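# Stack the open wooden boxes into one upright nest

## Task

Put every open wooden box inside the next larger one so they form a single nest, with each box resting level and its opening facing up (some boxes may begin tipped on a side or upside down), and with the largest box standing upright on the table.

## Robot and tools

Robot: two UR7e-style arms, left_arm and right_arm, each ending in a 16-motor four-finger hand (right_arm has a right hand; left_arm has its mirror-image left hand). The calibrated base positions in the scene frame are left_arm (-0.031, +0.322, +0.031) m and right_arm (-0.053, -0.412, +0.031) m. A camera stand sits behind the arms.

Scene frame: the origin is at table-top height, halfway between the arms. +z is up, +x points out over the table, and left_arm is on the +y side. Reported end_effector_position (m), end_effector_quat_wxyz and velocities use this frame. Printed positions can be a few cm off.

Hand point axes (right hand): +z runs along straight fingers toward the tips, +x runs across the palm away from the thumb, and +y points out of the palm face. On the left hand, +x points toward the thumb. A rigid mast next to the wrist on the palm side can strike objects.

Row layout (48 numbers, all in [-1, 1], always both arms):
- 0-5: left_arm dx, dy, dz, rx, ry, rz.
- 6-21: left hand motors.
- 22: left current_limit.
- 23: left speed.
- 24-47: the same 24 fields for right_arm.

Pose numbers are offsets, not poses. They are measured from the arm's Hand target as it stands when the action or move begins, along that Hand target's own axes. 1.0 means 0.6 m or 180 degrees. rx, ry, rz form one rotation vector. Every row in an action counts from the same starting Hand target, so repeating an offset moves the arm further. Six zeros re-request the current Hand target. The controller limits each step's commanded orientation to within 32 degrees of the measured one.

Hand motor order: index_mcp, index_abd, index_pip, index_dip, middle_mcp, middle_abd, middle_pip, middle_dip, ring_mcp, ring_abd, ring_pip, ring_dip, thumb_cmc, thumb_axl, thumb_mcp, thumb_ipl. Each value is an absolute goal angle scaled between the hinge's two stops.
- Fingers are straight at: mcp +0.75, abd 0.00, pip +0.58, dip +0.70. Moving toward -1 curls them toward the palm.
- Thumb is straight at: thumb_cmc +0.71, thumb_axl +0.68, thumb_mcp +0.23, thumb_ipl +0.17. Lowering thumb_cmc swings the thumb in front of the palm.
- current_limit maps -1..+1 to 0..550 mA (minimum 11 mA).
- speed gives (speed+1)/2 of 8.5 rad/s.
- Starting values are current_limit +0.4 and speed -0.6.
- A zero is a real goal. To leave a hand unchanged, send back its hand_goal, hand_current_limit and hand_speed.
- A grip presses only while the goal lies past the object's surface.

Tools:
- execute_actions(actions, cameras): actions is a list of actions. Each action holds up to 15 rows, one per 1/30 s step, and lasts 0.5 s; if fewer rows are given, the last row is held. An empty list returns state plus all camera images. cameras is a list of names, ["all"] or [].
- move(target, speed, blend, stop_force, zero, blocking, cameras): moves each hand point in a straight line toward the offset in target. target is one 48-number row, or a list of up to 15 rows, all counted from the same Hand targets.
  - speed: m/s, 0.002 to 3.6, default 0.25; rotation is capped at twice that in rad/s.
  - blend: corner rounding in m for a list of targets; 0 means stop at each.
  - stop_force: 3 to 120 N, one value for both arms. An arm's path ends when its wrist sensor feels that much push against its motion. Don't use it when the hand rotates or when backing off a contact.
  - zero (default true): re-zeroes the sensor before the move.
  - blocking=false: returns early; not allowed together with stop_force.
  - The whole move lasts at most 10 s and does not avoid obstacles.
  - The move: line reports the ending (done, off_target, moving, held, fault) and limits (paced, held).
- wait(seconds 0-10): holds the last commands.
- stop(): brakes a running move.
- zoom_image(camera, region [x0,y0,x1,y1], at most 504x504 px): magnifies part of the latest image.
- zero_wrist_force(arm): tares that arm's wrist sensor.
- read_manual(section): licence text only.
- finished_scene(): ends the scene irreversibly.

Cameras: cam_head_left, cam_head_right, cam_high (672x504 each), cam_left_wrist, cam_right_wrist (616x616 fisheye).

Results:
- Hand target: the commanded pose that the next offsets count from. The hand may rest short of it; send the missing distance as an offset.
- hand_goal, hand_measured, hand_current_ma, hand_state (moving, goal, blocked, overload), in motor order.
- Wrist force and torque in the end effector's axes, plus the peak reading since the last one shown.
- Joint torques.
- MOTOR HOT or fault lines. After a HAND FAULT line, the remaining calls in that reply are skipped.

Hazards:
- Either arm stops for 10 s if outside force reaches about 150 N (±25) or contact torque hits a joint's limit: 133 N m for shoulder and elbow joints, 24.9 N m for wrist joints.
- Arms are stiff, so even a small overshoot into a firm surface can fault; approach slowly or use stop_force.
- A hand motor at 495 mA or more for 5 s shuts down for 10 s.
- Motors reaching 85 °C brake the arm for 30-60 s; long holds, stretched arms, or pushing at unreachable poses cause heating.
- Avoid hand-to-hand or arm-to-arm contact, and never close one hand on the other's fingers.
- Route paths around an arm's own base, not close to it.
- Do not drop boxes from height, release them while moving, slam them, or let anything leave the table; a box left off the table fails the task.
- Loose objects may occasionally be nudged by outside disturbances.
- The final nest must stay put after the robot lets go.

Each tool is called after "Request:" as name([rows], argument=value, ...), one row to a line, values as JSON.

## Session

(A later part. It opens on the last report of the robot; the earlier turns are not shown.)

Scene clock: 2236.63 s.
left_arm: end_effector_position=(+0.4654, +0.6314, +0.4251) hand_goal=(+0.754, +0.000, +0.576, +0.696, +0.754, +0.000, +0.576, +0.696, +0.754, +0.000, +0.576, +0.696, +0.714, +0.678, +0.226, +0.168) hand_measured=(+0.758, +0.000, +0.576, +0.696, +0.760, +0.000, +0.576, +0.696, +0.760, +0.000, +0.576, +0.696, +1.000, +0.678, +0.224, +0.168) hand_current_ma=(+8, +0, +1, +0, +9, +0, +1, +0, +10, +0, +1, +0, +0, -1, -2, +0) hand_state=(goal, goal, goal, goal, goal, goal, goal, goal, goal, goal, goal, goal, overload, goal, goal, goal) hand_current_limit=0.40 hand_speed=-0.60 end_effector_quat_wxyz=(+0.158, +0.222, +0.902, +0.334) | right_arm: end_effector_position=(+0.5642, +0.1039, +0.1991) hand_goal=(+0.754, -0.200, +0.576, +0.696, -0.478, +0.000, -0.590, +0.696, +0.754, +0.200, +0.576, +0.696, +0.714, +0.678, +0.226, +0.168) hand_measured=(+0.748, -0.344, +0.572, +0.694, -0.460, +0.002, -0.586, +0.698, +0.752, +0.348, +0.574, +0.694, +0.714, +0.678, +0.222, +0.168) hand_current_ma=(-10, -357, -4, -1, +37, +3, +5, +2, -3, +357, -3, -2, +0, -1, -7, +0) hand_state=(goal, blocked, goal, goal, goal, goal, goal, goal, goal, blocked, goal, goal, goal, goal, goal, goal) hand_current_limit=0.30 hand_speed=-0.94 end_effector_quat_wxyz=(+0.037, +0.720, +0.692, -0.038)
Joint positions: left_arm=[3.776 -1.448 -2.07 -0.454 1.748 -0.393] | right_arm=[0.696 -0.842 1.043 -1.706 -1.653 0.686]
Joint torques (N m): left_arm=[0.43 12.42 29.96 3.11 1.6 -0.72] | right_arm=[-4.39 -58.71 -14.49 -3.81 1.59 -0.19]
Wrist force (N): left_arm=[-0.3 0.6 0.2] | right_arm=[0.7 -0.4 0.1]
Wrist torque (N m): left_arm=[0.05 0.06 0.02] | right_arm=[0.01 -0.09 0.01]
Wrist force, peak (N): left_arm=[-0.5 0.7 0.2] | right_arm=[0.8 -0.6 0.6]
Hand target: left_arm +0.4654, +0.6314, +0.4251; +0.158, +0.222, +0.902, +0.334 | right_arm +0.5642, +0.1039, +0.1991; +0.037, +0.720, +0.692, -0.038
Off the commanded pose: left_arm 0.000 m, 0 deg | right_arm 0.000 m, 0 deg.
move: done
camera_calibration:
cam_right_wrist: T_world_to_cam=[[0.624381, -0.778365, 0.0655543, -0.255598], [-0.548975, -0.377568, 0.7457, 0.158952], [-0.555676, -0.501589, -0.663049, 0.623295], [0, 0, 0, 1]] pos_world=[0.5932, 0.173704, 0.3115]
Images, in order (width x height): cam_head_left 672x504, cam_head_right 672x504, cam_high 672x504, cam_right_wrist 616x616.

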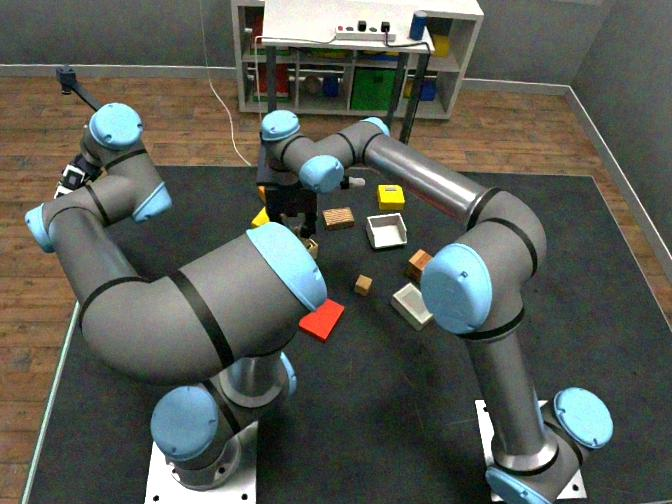

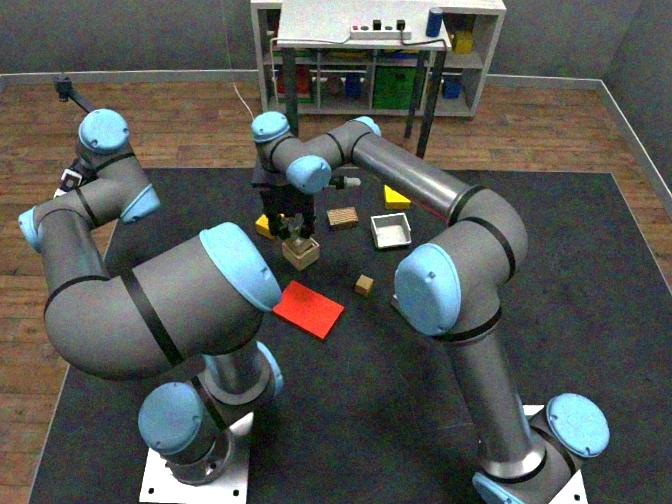

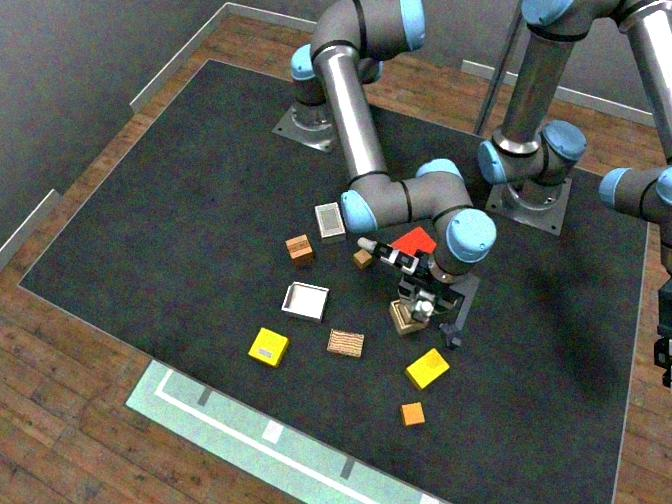

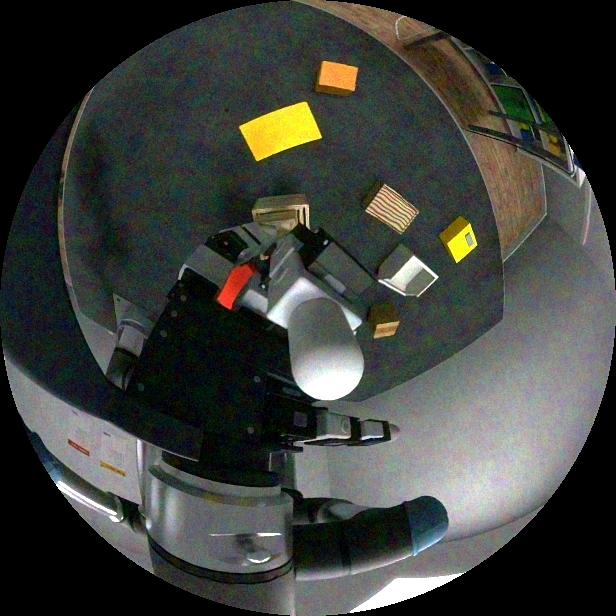

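Request:
move(target=[0,0,0,0,0,0,0.754,0,0.576,0.696,0.754,0,0.576,0.696,0.754,0,0.576,0.696,0.714,0.678,0.226,0.168,0.4,-0.6,0.00656,-0.00183,-0.0007,0,0,0,0.754,-0.20,0.576,0.696,-0.479,0,-0.591,0.696,0.754,0.20,0.576,0.696,0.714,0.678,0.226,0.168,0.3,-0.94], speed=0.006, stop_force=3, cameras=["cam_head_right", "cam_high", "cam_right_wrist"])

Request:
zoom_image(camera="cam_head_right", region=[280, 230, 322, 272])

Request:
zoom_image(camera="cam_right_wrist", region=[245, 185, 317, 257])

Request:
zoom_image(camera="cam_high", region=[385, 290, 440, 345])

Scene clock: 2266.63 s.
left_arm: end_effector_position=(+0.4654, +0.6314, +0.4251) hand_goal=(+0.754, +0.000, +0.576, +0.696, +0.754, +0.000, +0.576, +0.696, +0.754, +0.000, +0.576, +0.696, +0.714, +0.678, +0.226, +0.168) hand_measured=(+0.758, +0.000, +0.576, +0.696, +0.760, +0.000, +0.576, +0.696, +0.760, +0.000, +0.576, +0.696, +1.000, +0.678, +0.224, +0.168) hand_current_ma=(+8, +0, +1, +0, +9, +0, +1, +0, +10, +0, +1, +0, +0, -1, -2, +0) hand_state=(goal, goal, goal, goal, goal, goal, goal, goal, goal, goal, goal, goal, overload, goal, goal, goal) hand_current_limit=0.40 hand_speed=-0.60 end_effector_quat_wxyz=(+0.158, +0.222, +0.902, +0.334) | right_arm: end_effector_position=(+0.5633, +0.1079, +0.1991) hand_goal=(+0.754, -0.200, +0.576, +0.696, -0.478, +0.000, -0.590, +0.696, +0.754, +0.200, +0.576, +0.696, +0.714, +0.678, +0.226, +0.168) hand_measured=(+0.748, -0.344, +0.572, +0.694, -0.460, +0.002, -0.586, +0.698, +0.752, +0.348, +0.574, +0.694, +0.714, +0.678, +0.222, +0.168) hand_current_ma=(-10, -357, -4, -1, +37, +3, +5, +2, -3, +357, -3, -2, +0, -1, -7, +0) hand_state=(goal, blocked, goal, goal, goal, goal, goal, goal, goal, blocked, goal, goal, goal, goal, goal, goal) hand_current_limit=0.30 hand_speed=-0.94 end_effector_quat_wxyz=(+0.037, +0.720, +0.692, -0.038)
Joint positions: left_arm=[3.776 -1.448 -2.07 -0.454 1.748 -0.393] | right_arm=[0.701 -0.836 1.032 -1.701 -1.652 0.691]
Joint torques (N m): left_arm=[1.15 12.81 29.57 2.97 1.61 -0.74] | right_arm=[-5.56 -57.37 -14.5 -3.73 1.82 -0.37]
Wrist force (N): left_arm=[-0.4 0.3 0.2] | right_arm=[0.3 -0.4 0.3]
Wrist torque (N m): left_arm=[0.02 0.07 0.02] | right_arm=[0.00 -0.08 -0.03]
Wrist force, peak (N): left_arm=[-0.6 0.4 0.4] | right_arm=[0.6 -0.6 0.6]
Hand target: left_arm +0.4654, +0.6314, +0.4251; +0.158, +0.222, +0.902, +0.334 | right_arm +0.5633, +0.1079, +0.1992; +0.037, +0.720, +0.692, -0.038
Off the commanded pose: left_arm 0.000 m, 0 deg | right_arm 0.000 m, 0 deg.
move: done
camera_calibration:
cam_right_wrist: T_world_to_cam=[[0.624306, -0.778423, 0.0655755, -0.251874], [-0.548953, -0.377442, 0.74578, 0.159907], [-0.555781, -0.501593, -0.662957, 0.624835], [0, 0, 0, 1]] pos_world=[0.5923, 0.177704, 0.3115]
Images, in order (width x height): cam_head_right 672x504, cam_high 672x504, cam_right_wrist 616x616.

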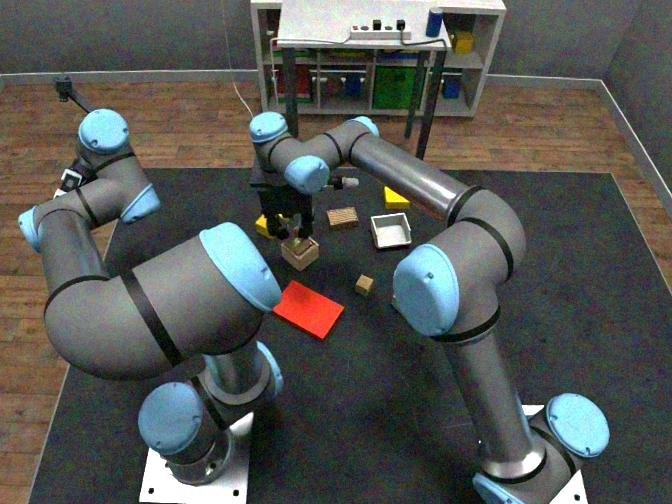

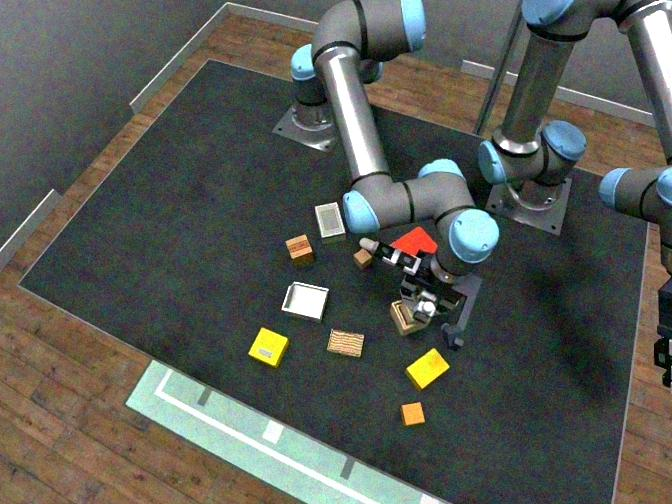

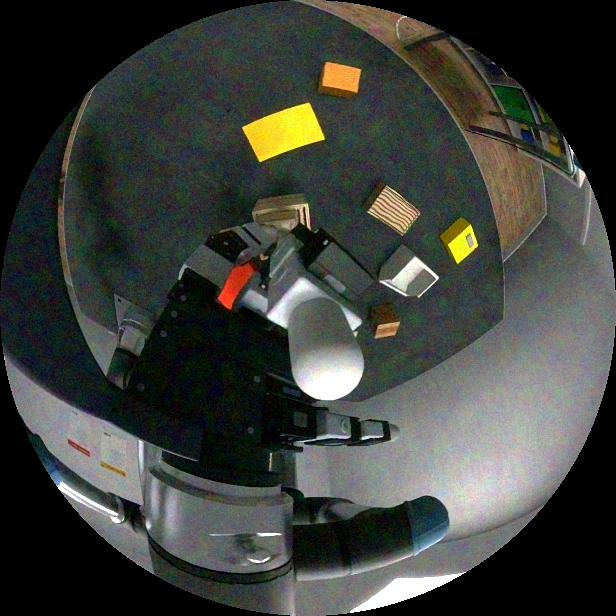

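Scaled by 12.000.

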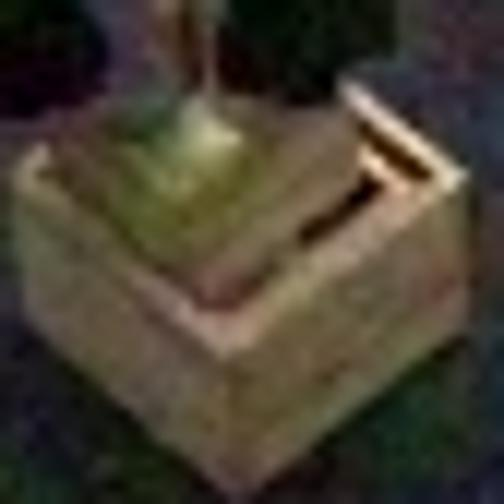

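Scaled by 7.000 from the camera's 616x616 image, which has a finer 880x880 frame.

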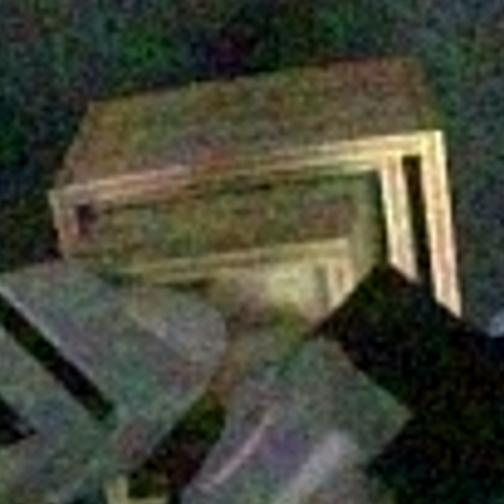

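Scaled by 9.164.

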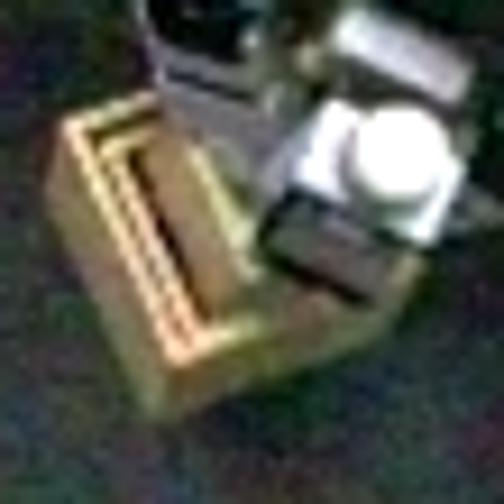

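Request:
move(target=[0,0,0,0,0,0,0.754,0,0.576,0.696,0.754,0,0.576,0.696,0.754,0,0.576,0.696,0.714,0.678,0.226,0.168,0.4,-0.6,-0.01148,0,0.00608,0,0.01667,0,0.754,-0.20,0.576,0.696,-0.479,0,-0.591,0.696,0.754,0.20,0.576,0.696,0.714,0.678,0.226,0.168,0.3,-0.94], speed=0.015, stop_force=4, cameras=["cam_head_right", "cam_high", "cam_right_wrist"])

Request:
zoom_image(camera="cam_head_right", region=[280, 230, 322, 272])

Request:
zoom_image(camera="cam_right_wrist", region=[245, 185, 317, 257])

Request:
zoom_image(camera="cam_high", region=[385, 290, 440, 345])

Scene clock: 2283.47 s.
left_arm: end_effector_position=(+0.4654, +0.6314, +0.4251) hand_goal=(+0.754, +0.000, +0.576, +0.696, +0.754, +0.000, +0.576, +0.696, +0.754, +0.000, +0.576, +0.696, +0.714, +0.678, +0.226, +0.168) hand_measured=(+0.758, +0.000, +0.576, +0.696, +0.760, +0.000, +0.576, +0.696, +0.760, +0.000, +0.576, +0.696, +1.000, +0.678, +0.224, +0.168) hand_current_ma=(+8, +0, +1, +0, +9, +0, +1, +0, +10, +0, +1, +0, +0, -1, -2, +0) hand_state=(goal, goal, goal, goal, goal, goal, goal, goal, goal, goal, goal, goal, overload, goal, goal, goal) hand_current_limit=0.40 hand_speed=-0.60 end_effector_quat_wxyz=(+0.158, +0.222, +0.902, +0.334) | right_arm: end_effector_position=(+0.5630, +0.1006, +0.1963) hand_goal=(+0.754, -0.200, +0.576, +0.696, -0.478, +0.000, -0.590, +0.696, +0.754, +0.200, +0.576, +0.696, +0.714, +0.678, +0.226, +0.168) hand_measured=(+0.748, -0.344, +0.572, +0.694, -0.460, +0.002, -0.586, +0.698, +0.752, +0.348, +0.574, +0.694, +0.714, +0.678, +0.222, +0.168) hand_current_ma=(-10, -357, -4, -1, +37, +3, +5, +2, -3, +357, -3, -2, +0, -1, -7, +0) hand_state=(goal, blocked, goal, goal, goal, goal, goal, goal, goal, blocked, goal, goal, goal, goal, goal, goal) hand_current_limit=0.30 hand_speed=-0.94 end_effector_quat_wxyz=(+0.018, +0.721, +0.692, -0.019)
Joint positions: left_arm=[3.776 -1.448 -2.07 -0.454 1.748 -0.393] | right_arm=[0.682 -0.872 1.106 -1.773 -1.612 0.669]
Joint torques (N m): left_arm=[0.09 12.8 29.62 2.88 1.57 -0.79] | right_arm=[8.06 -42.77 -31.43 0.14 -2.02 0.82]
Wrist force (N): left_arm=[-0.1 0.7 0.0] | right_arm=[0.1 -0.5 0.0]
Wrist torque (N m): left_arm=[0.08 0.03 0.04] | right_arm=[0.00 -0.05 0.09]
Wrist force, peak (N): left_arm=[-0.1 0.8 0.3] | right_arm=[0.2 -0.7 0.7]
Hand target: left_arm +0.4654, +0.6314, +0.4251; +0.158, +0.222, +0.902, +0.334 | right_arm +0.5630, +0.1006, +0.1962; +0.018, +0.721, +0.692, -0.019
Off the commanded pose: left_arm 0.000 m, 0 deg | right_arm 0.000 m, 0 deg.
move: done
camera_calibration:
cam_right_wrist: T_world_to_cam=[[0.624213, -0.780818, 0.0261052, -0.249168], [-0.550563, -0.41594, 0.723792, 0.168246], [-0.554291, -0.466173, -0.689525, 0.619958], [0, 0, 0, 1]] pos_world=[0.591801, 0.164433, 0.312205]
Images, in order (width x height): cam_head_right 672x504, cam_high 672x504, cam_right_wrist 616x616.

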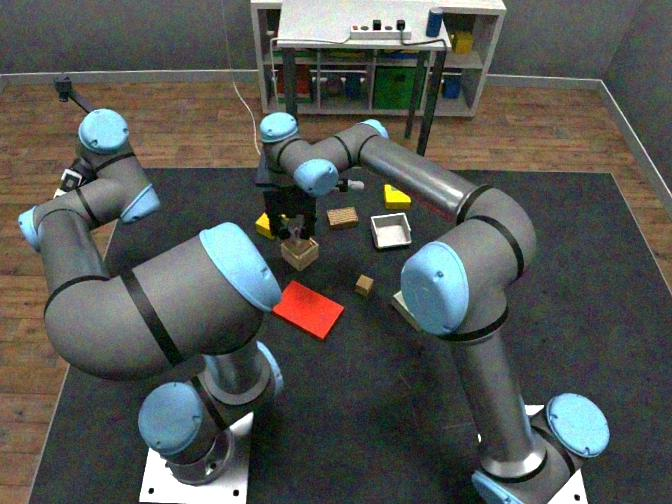

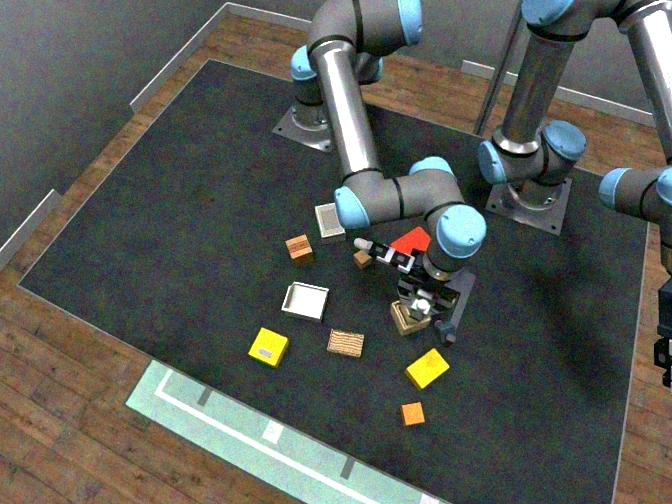

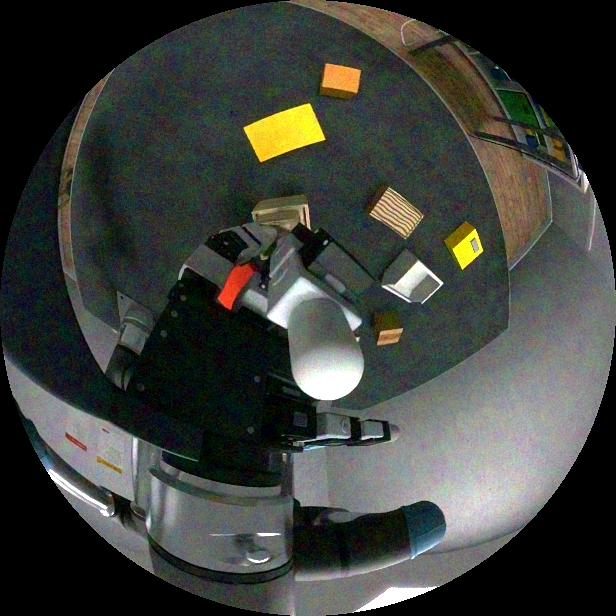

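Scaled by 12.000.

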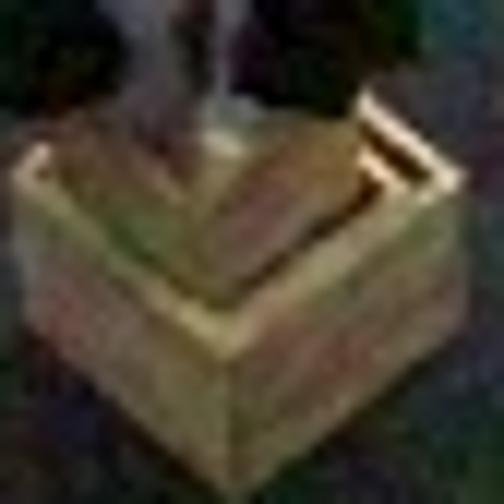

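Scaled by 7.000 from the camera's 616x616 image, which has a finer 880x880 frame.

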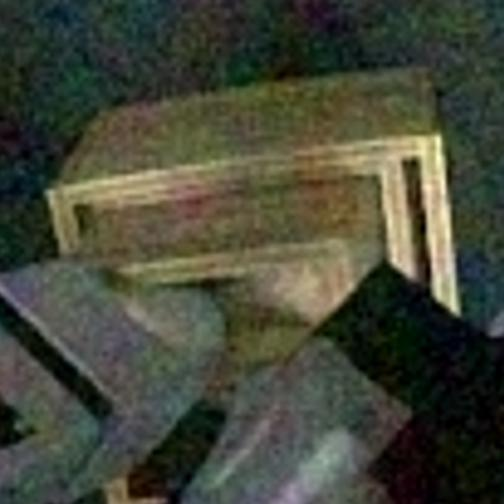

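Scaled by 9.164.

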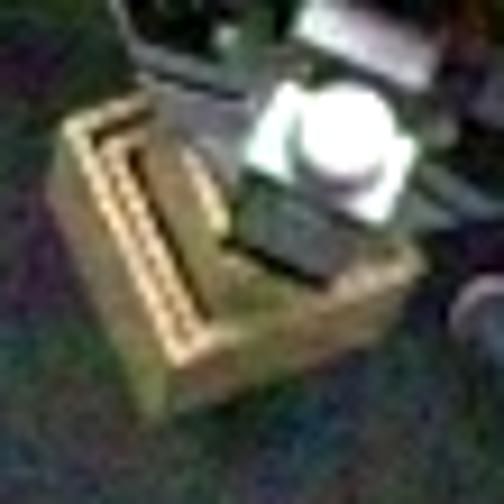

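Request:
move(target=[0,0,0,0,0,0,0.754,0,0.576,0.696,0.754,0,0.576,0.696,0.754,0,0.576,0.696,0.714,0.678,0.226,0.168,0.4,-0.6,-0.01153,0,0.00612,0,0.01667,0,0.754,-0.20,0.576,0.696,-0.479,0,-0.591,0.696,0.754,0.20,0.576,0.696,0.714,0.678,0.226,0.168,0.3,-0.94], speed=0.015, stop_force=4, cameras=["cam_head_right", "cam_high", "cam_right_wrist"])

Request:
zoom_image(camera="cam_head_right", region=[280, 230, 322, 272])

Request:
zoom_image(camera="cam_right_wrist", region=[245, 185, 317, 257])

Request:
zoom_image(camera="cam_high", region=[385, 290, 440, 345])

Scene clock: 2291.37 s.
left_arm: end_effector_position=(+0.4654, +0.6314, +0.4251) hand_goal=(+0.754, +0.000, +0.576, +0.696, +0.754, +0.000, +0.576, +0.696, +0.754, +0.000, +0.576, +0.696, +0.714, +0.678, +0.226, +0.168) hand_measured=(+0.758, +0.000, +0.576, +0.696, +0.760, +0.000, +0.576, +0.696, +0.760, +0.000, +0.576, +0.696, +1.000, +0.678, +0.224, +0.168) hand_current_ma=(+8, +0, +1, +0, +9, +0, +1, +0, +10, +0, +1, +0, +0, -1, -2, +0) hand_state=(goal, goal, goal, goal, goal, goal, goal, goal, goal, goal, goal, goal, overload, goal, goal, goal) hand_current_limit=0.40 hand_speed=-0.60 end_effector_quat_wxyz=(+0.158, +0.222, +0.902, +0.334) | right_arm: end_effector_position=(+0.5627, +0.0935, +0.1929) hand_goal=(+0.754, -0.200, +0.576, +0.696, -0.478, +0.000, -0.590, +0.696, +0.754, +0.200, +0.576, +0.696, +0.714, +0.678, +0.226, +0.168) hand_measured=(+0.748, -0.344, +0.572, +0.694, -0.460, +0.002, -0.586, +0.698, +0.752, +0.348, +0.574, +0.694, +0.714, +0.678, +0.222, +0.168) hand_current_ma=(-10, -357, -4, -1, +37, +3, +5, +2, -3, +357, -3, -2, +0, -1, -7, +0) hand_state=(goal, blocked, goal, goal, goal, goal, goal, goal, goal, blocked, goal, goal, goal, goal, goal, goal) hand_current_limit=0.30 hand_speed=-0.94 end_effector_quat_wxyz=(+0.000, +0.721, +0.693, +0.000)
Joint positions: left_arm=[3.776 -1.448 -2.07 -0.454 1.748 -0.393] | right_arm=[0.661 -0.905 1.175 -1.842 -1.571 0.648]
Joint torques (N m): left_arm=[-0.83 12 29.25 2.85 1.53 -0.73] | right_arm=[8.61 -40.69 -29.97 0.11 -1.97 0.66]
Wrist force (N): left_arm=[-0.2 0.4 0.1] | right_arm=[-0.2 -0.5 0.1]
Wrist torque (N m): left_arm=[0.02 0.04 0.04] | right_arm=[0.00 -0.05 0.08]
Wrist force, peak (N): left_arm=[-0.4 0.7 0.2] | right_arm=[-0.6 -0.7 0.4]
Hand target: left_arm +0.4654, +0.6314, +0.4251; +0.158, +0.222, +0.902, +0.334 | right_arm +0.5627, +0.0935, +0.1929; +0.000, +0.721, +0.693, +0.000
Off the commanded pose: left_arm 0.000 m, 0 deg | right_arm 0.000 m, 0 deg.
move: done
camera_calibration:
cam_right_wrist: T_world_to_cam=[[0.624234, -0.781124, -0.013361, -0.246721], [-0.552142, -0.453214, 0.699811, 0.176564], [-0.552695, -0.429469, -0.714203, 0.61463], [0, 0, 0, 1]] pos_world=[0.591203, 0.151266, 0.312113]
Images, in order (width x height): cam_head_right 672x504, cam_high 672x504, cam_right_wrist 616x616.

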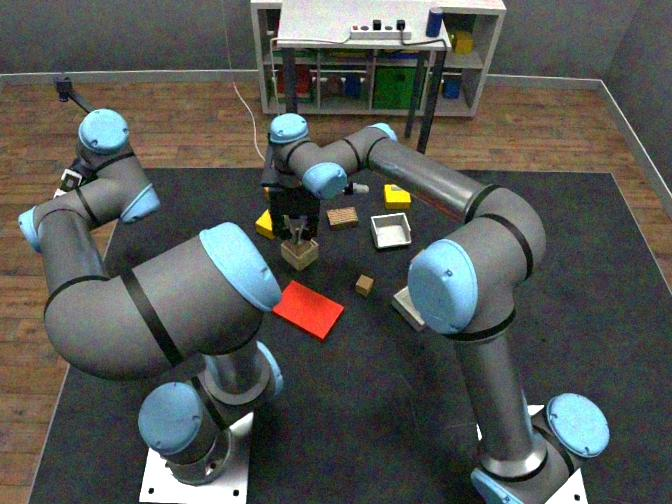

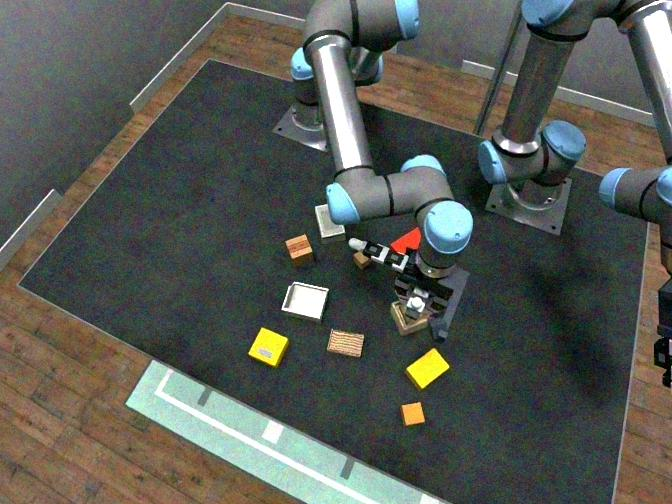

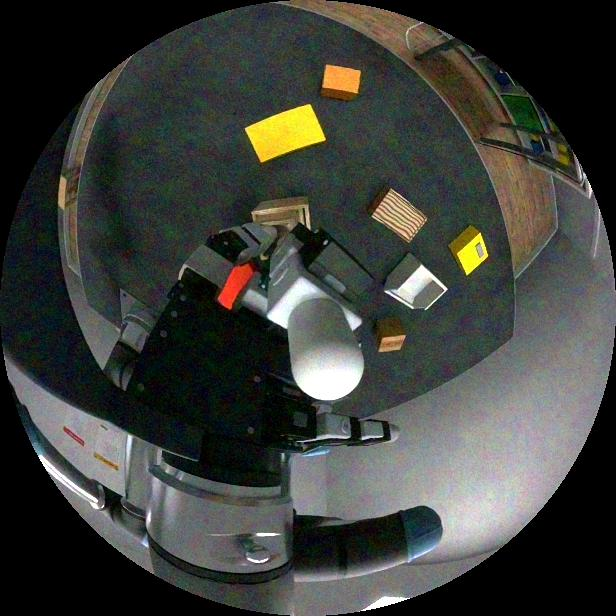

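Scaled by 12.000.

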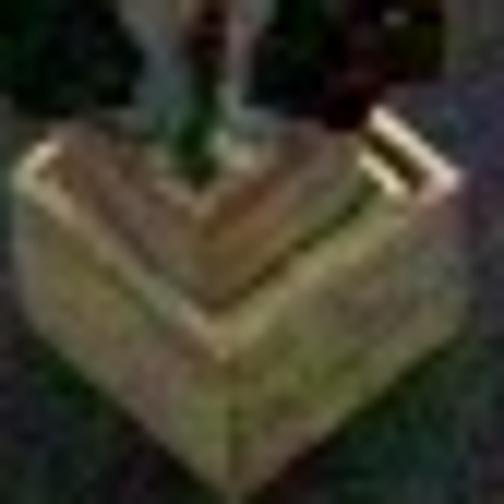

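Scaled by 7.000 from the camera's 616x616 image, which has a finer 880x880 frame.

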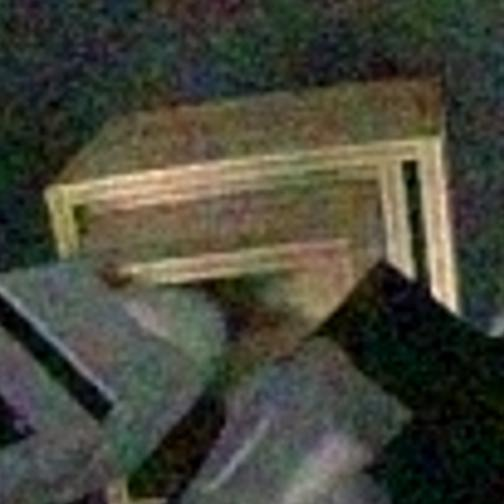

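Scaled by 9.164.

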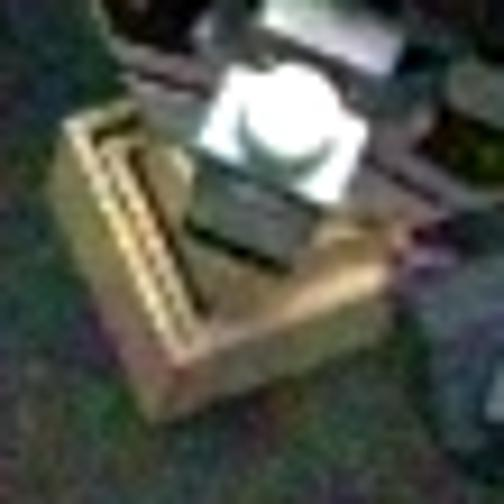

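Request:
move(target=[0,0,0,0,0,0,0.754,0,0.576,0.696,0.754,0,0.576,0.696,0.754,0,0.576,0.696,0.714,0.678,0.226,0.168,0.4,-0.6,0,0,0.0167,0,0,0,0.754,-0.20,0.576,0.696,-0.479,0,-0.591,0.696,0.754,0.20,0.576,0.696,0.714,0.678,0.226,0.168,0.3,-0.94], speed=0.01, stop_force=2.999, cameras=["cam_head_right", "cam_high", "cam_right_wrist"])

Request:
zoom_image(camera="cam_head_right", region=[280, 230, 322, 272])

Request:
zoom_image(camera="cam_right_wrist", region=[245, 185, 317, 257])

Request:
zoom_image(camera="cam_high", region=[385, 290, 440, 345])

stop_force must be a number from 3 to 120 (N); nothing of the call was run

Scaled by 12.000.

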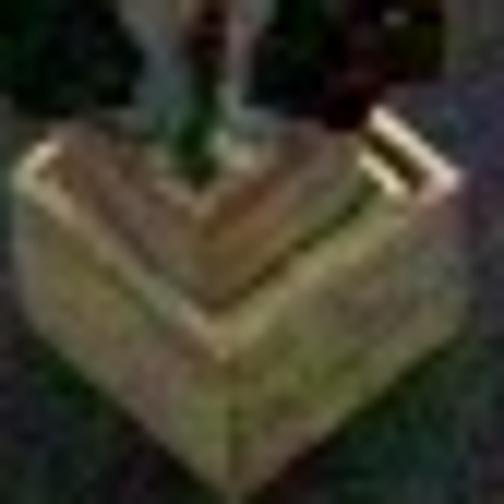

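Scaled by 7.000 from the camera's 616x616 image, which has a finer 880x880 frame.

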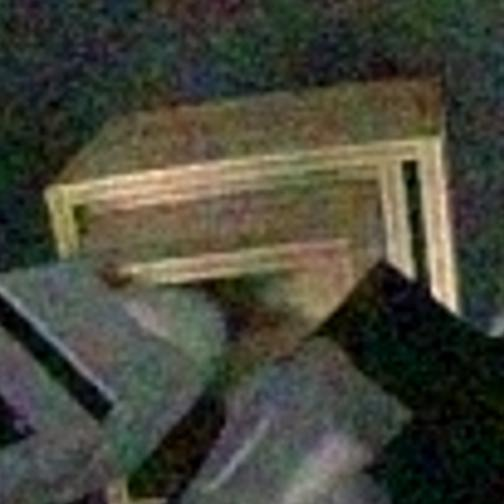

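Scaled by 9.164.

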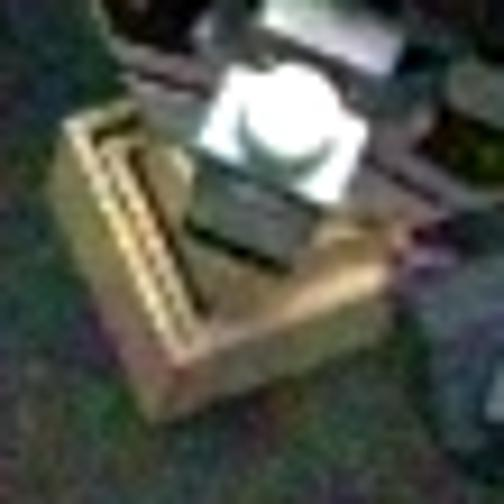

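Request:
move(target=[0,0,0,0,0,0,0.754,0,0.576,0.696,0.754,0,0.576,0.696,0.754,0,0.576,0.696,0.714,0.678,0.226,0.168,0.4,-0.6,0,0,0.0167,0,0,0,0.754,-0.20,0.576,0.696,-0.479,0,-0.591,0.696,0.754,0.20,0.576,0.696,0.714,0.678,0.226,0.168,0.3,-0.94], speed=0.01, stop_force=3, cameras=["cam_head_right", "cam_high", "cam_right_wrist"])

Request:
zoom_image(camera="cam_head_right", region=[280, 230, 322, 272])

Request:
zoom_image(camera="cam_right_wrist", region=[245, 185, 317, 257])

Request:
zoom_image(camera="cam_high", region=[385, 290, 440, 345])

Scene clock: 2303.00 s.
left_arm: end_effector_position=(+0.4654, +0.6314, +0.4251) hand_goal=(+0.754, +0.000, +0.576, +0.696, +0.754, +0.000, +0.576, +0.696, +0.754, +0.000, +0.576, +0.696, +0.714, +0.678, +0.226, +0.168) hand_measured=(+0.758, +0.000, +0.576, +0.696, +0.760, +0.000, +0.576, +0.696, +0.760, +0.000, +0.576, +0.696, +1.000, +0.678, +0.224, +0.168) hand_current_ma=(+8, +0, +1, +0, +9, +0, +1, +0, +10, +0, +1, +0, +0, -1, -2, +0) hand_state=(goal, goal, goal, goal, goal, goal, goal, goal, goal, goal, goal, goal, overload, goal, goal, goal) hand_current_limit=0.40 hand_speed=-0.60 end_effector_quat_wxyz=(+0.158, +0.222, +0.902, +0.334) | right_arm: end_effector_position=(+0.5627, +0.0935, +0.1829) hand_goal=(+0.754, -0.200, +0.576, +0.696, -0.478, +0.000, -0.590, +0.696, +0.754, +0.200, +0.576, +0.696, +0.714, +0.678, +0.226, +0.168) hand_measured=(+0.748, -0.344, +0.572, +0.694, -0.460, +0.002, -0.586, +0.698, +0.752, +0.348, +0.574, +0.694, +0.714, +0.678, +0.222, +0.168) hand_current_ma=(-10, -357, -4, -1, +37, +3, +5, +2, -3, +358, -3, -2, +0, -1, -7, +0) hand_state=(goal, blocked, goal, goal, goal, goal, goal, goal, goal, blocked, goal, goal, goal, goal, goal, goal) hand_current_limit=0.30 hand_speed=-0.94 end_effector_quat_wxyz=(+0.000, +0.721, +0.693, +0.000)
Joint positions: left_arm=[3.776 -1.448 -2.07 -0.454 1.748 -0.393] | right_arm=[0.661 -0.898 1.19 -1.863 -1.571 0.648]
Joint torques (N m): left_arm=[1.07 12.82 28.38 2.87 1.98 -0.77] | right_arm=[5.83 -56.26 -29.75 0.11 -1.84 -0.42]
Wrist force (N): left_arm=[-0.4 0.5 0.1] | right_arm=[0.2 -0.4 0.4]
Wrist torque (N m): left_arm=[0.04 0.07 0.02] | right_arm=[-0.02 -0.07 0.10]
Wrist force, peak (N): left_arm=[-0.3 0.7 0.4] | right_arm=[-0.2 -1.0 -0.1]
Hand target: left_arm +0.4654, +0.6314, +0.4251; +0.158, +0.222, +0.902, +0.334 | right_arm +0.5627, +0.0935, +0.1829; +0.000, +0.721, +0.693, +0.000
Off the commanded pose: left_arm 0.000 m, 0 deg | right_arm 0.000 m, 0 deg.
move: done
camera_calibration:
cam_right_wrist: T_world_to_cam=[[0.624269, -0.781095, -0.0134047, -0.246868], [-0.552102, -0.453263, 0.699811, 0.183616], [-0.552695, -0.42947, -0.714202, 0.607417], [0, 0, 0, 1]] pos_world=[0.591203, 0.151266, 0.302012]
Images, in order (width x height): cam_head_right 672x504, cam_high 672x504, cam_right_wrist 616x616.

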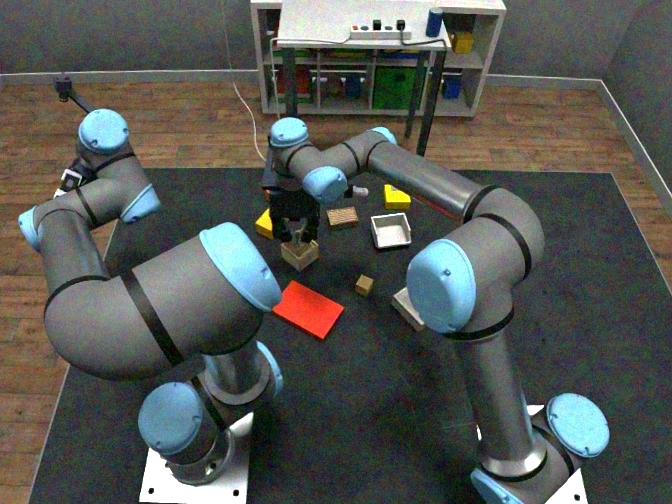

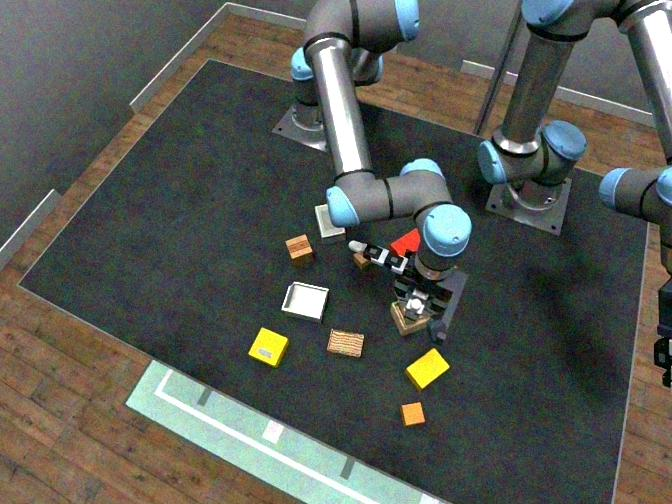

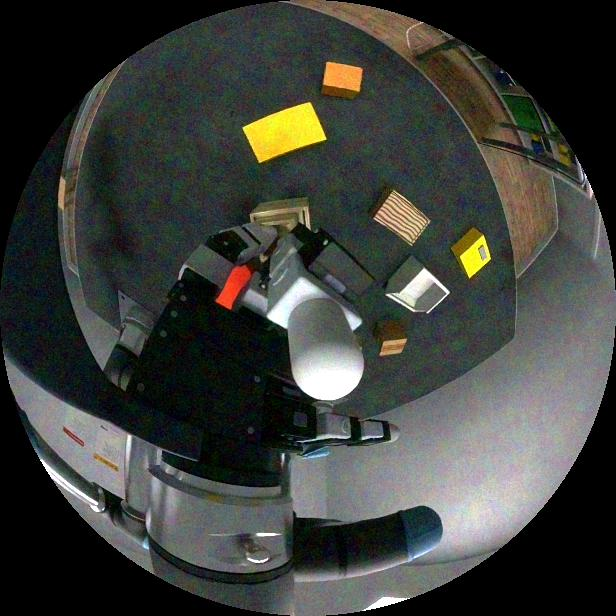

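Scaled by 12.000.

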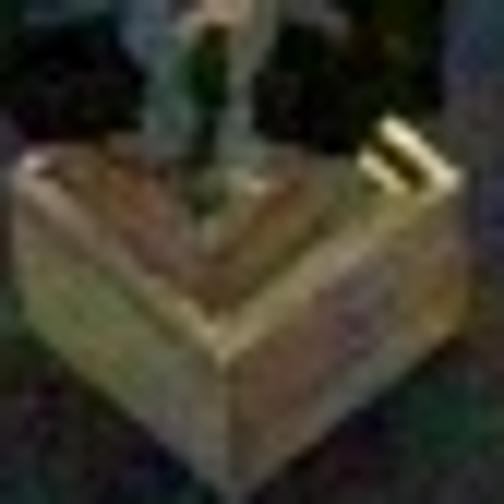

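Scaled by 7.000 from the camera's 616x616 image, which has a finer 880x880 frame.

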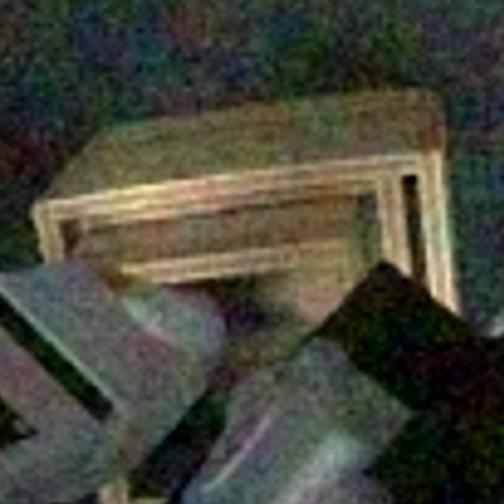

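Scaled by 9.164.

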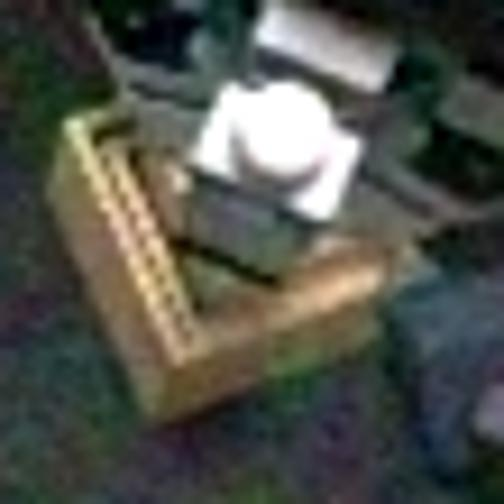

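Request:
move(target=[0,0,0,0,0,0,0.754,0,0.576,0.696,0.754,0,0.576,0.696,0.754,0,0.576,0.696,0.714,0.678,0.226,0.168,0.4,-0.6,0,0,0.0533,0,0,0,0.754,-0.20,0.576,0.696,-0.479,0,-0.591,0.696,0.754,0.20,0.576,0.696,0.714,0.678,0.226,0.168,0.3,-0.94], speed=0.012, stop_force=3, cameras=["cam_head_right", "cam_high", "cam_right_wrist"])

Request:
zoom_image(camera="cam_head_right", region=[280, 230, 322, 272])

Request:
zoom_image(camera="cam_right_wrist", region=[245, 185, 317, 257])

Request:
zoom_image(camera="cam_high", region=[385, 290, 440, 345])

Scene clock: 2312.33 s.
left_arm: end_effector_position=(+0.4654, +0.6314, +0.4251) hand_goal=(+0.754, +0.000, +0.576, +0.696, +0.754, +0.000, +0.576, +0.696, +0.754, +0.000, +0.576, +0.696, +0.714, +0.678, +0.226, +0.168) hand_measured=(+0.758, +0.000, +0.576, +0.696, +0.760, +0.000, +0.576, +0.696, +0.760, +0.000, +0.576, +0.696, +1.000, +0.678, +0.224, +0.168) hand_current_ma=(+8, +0, +1, +0, +9, +0, +1, +0, +10, +0, +1, +0, +0, -1, -2, +0) hand_state=(goal, goal, goal, goal, goal, goal, goal, goal, goal, goal, goal, goal, overload, goal, goal, goal) hand_current_limit=0.40 hand_speed=-0.60 end_effector_quat_wxyz=(+0.158, +0.222, +0.902, +0.334) | right_arm: end_effector_position=(+0.5627, +0.0935, +0.1535) hand_goal=(+0.754, -0.200, +0.576, +0.696, -0.478, +0.000, -0.590, +0.696, +0.754, +0.200, +0.576, +0.696, +0.714, +0.678, +0.226, +0.168) hand_measured=(+0.748, -0.342, +0.572, +0.694, -0.460, +0.002, -0.586, +0.698, +0.752, +0.348, +0.574, +0.696, +0.714, +0.678, +0.222, +0.168) hand_current_ma=(-10, -357, -4, -1, +37, +3, +5, +2, -3, +357, -2, -1, +0, -1, -7, +0) hand_state=(goal, blocked, goal, goal, goal, goal, goal, goal, goal, blocked, goal, goal, goal, goal, goal, goal) hand_current_limit=0.30 hand_speed=-0.94 end_effector_quat_wxyz=(+0.000, +0.721, +0.693, +0.000)
Joint positions: left_arm=[3.776 -1.448 -2.07 -0.454 1.748 -0.393] | right_arm=[0.661 -0.874 1.228 -1.925 -1.571 0.648]
Joint torques (N m): left_arm=[-0.01 13.52 28.85 2.73 1.6 -0.77] | right_arm=[-6.93 -53.76 -28.09 0.55 -1.9 -0.77]
Wrist force (N): left_arm=[-0.3 0.3 -0.1] | right_arm=[0.1 -0.1 -3.1]
Wrist torque (N m): left_arm=[0.03 0.05 0.03] | right_arm=[0.26 0.16 0.09]
Wrist force, peak (N): left_arm=[-0.5 0.5 0.4] | right_arm=[-0.3 -0.8 -8.4]
Hand target: left_arm +0.4654, +0.6314, +0.4251; +0.158, +0.222, +0.902, +0.334 | right_arm +0.5627, +0.0935, +0.1535; +0.000, +0.721, +0.693, +0.000 (not the last commanded pose)
Off the commanded pose: left_arm 0.000 m, 0 deg | right_arm 0.003 m, 0 deg.
move: contact (right_arm)
camera_calibration:
cam_right_wrist: T_world_to_cam=[[0.624277, -0.781088, -0.0134145, -0.247265], [-0.552093, -0.453274, 0.699811, 0.204187], [-0.552695, -0.42947, -0.714202, 0.586419], [0, 0, 0, 1]] pos_world=[0.591203, 0.151266, 0.272612]
Images, in order (width x height): cam_head_right 672x504, cam_high 672x504, cam_right_wrist 616x616.

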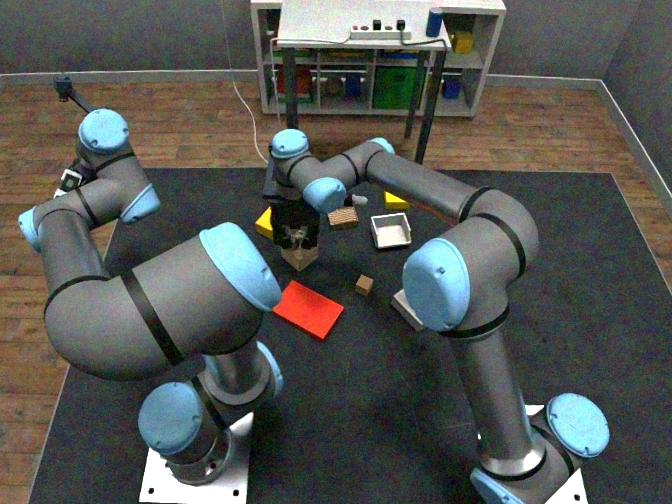

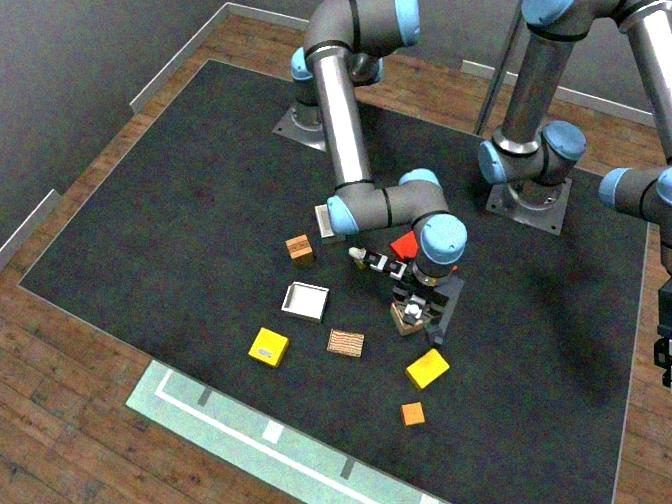

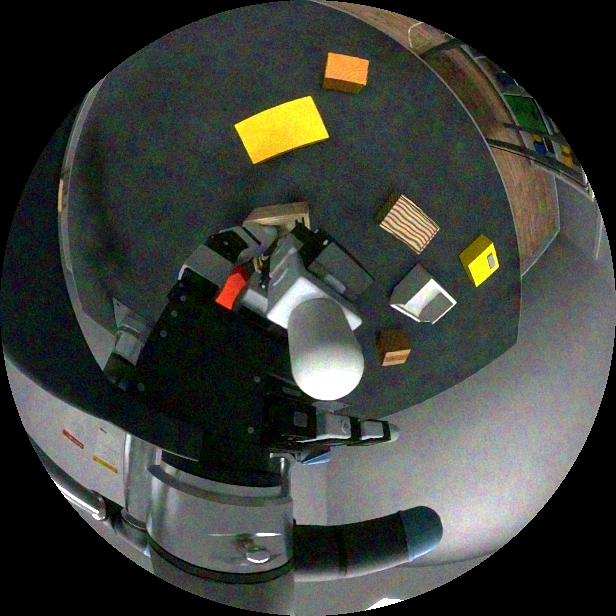

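Scaled by 12.000.

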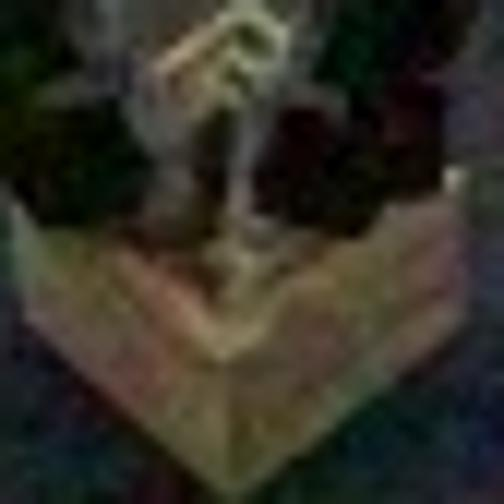

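Scaled by 7.000 from the camera's 616x616 image, which has a finer 880x880 frame.

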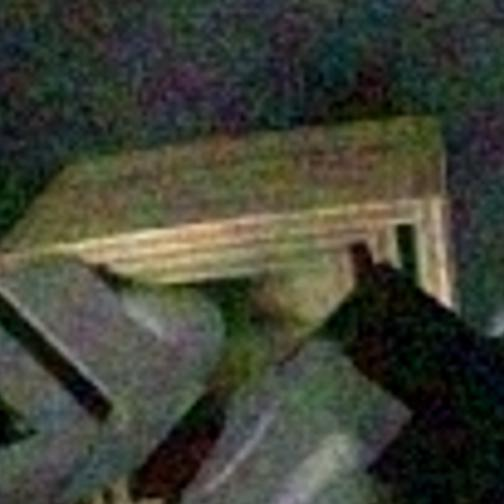

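Scaled by 9.164.

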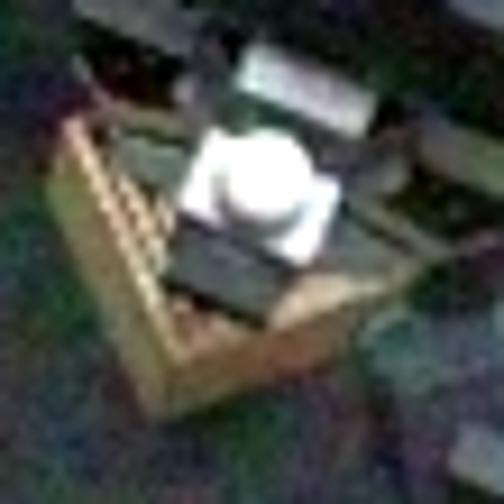

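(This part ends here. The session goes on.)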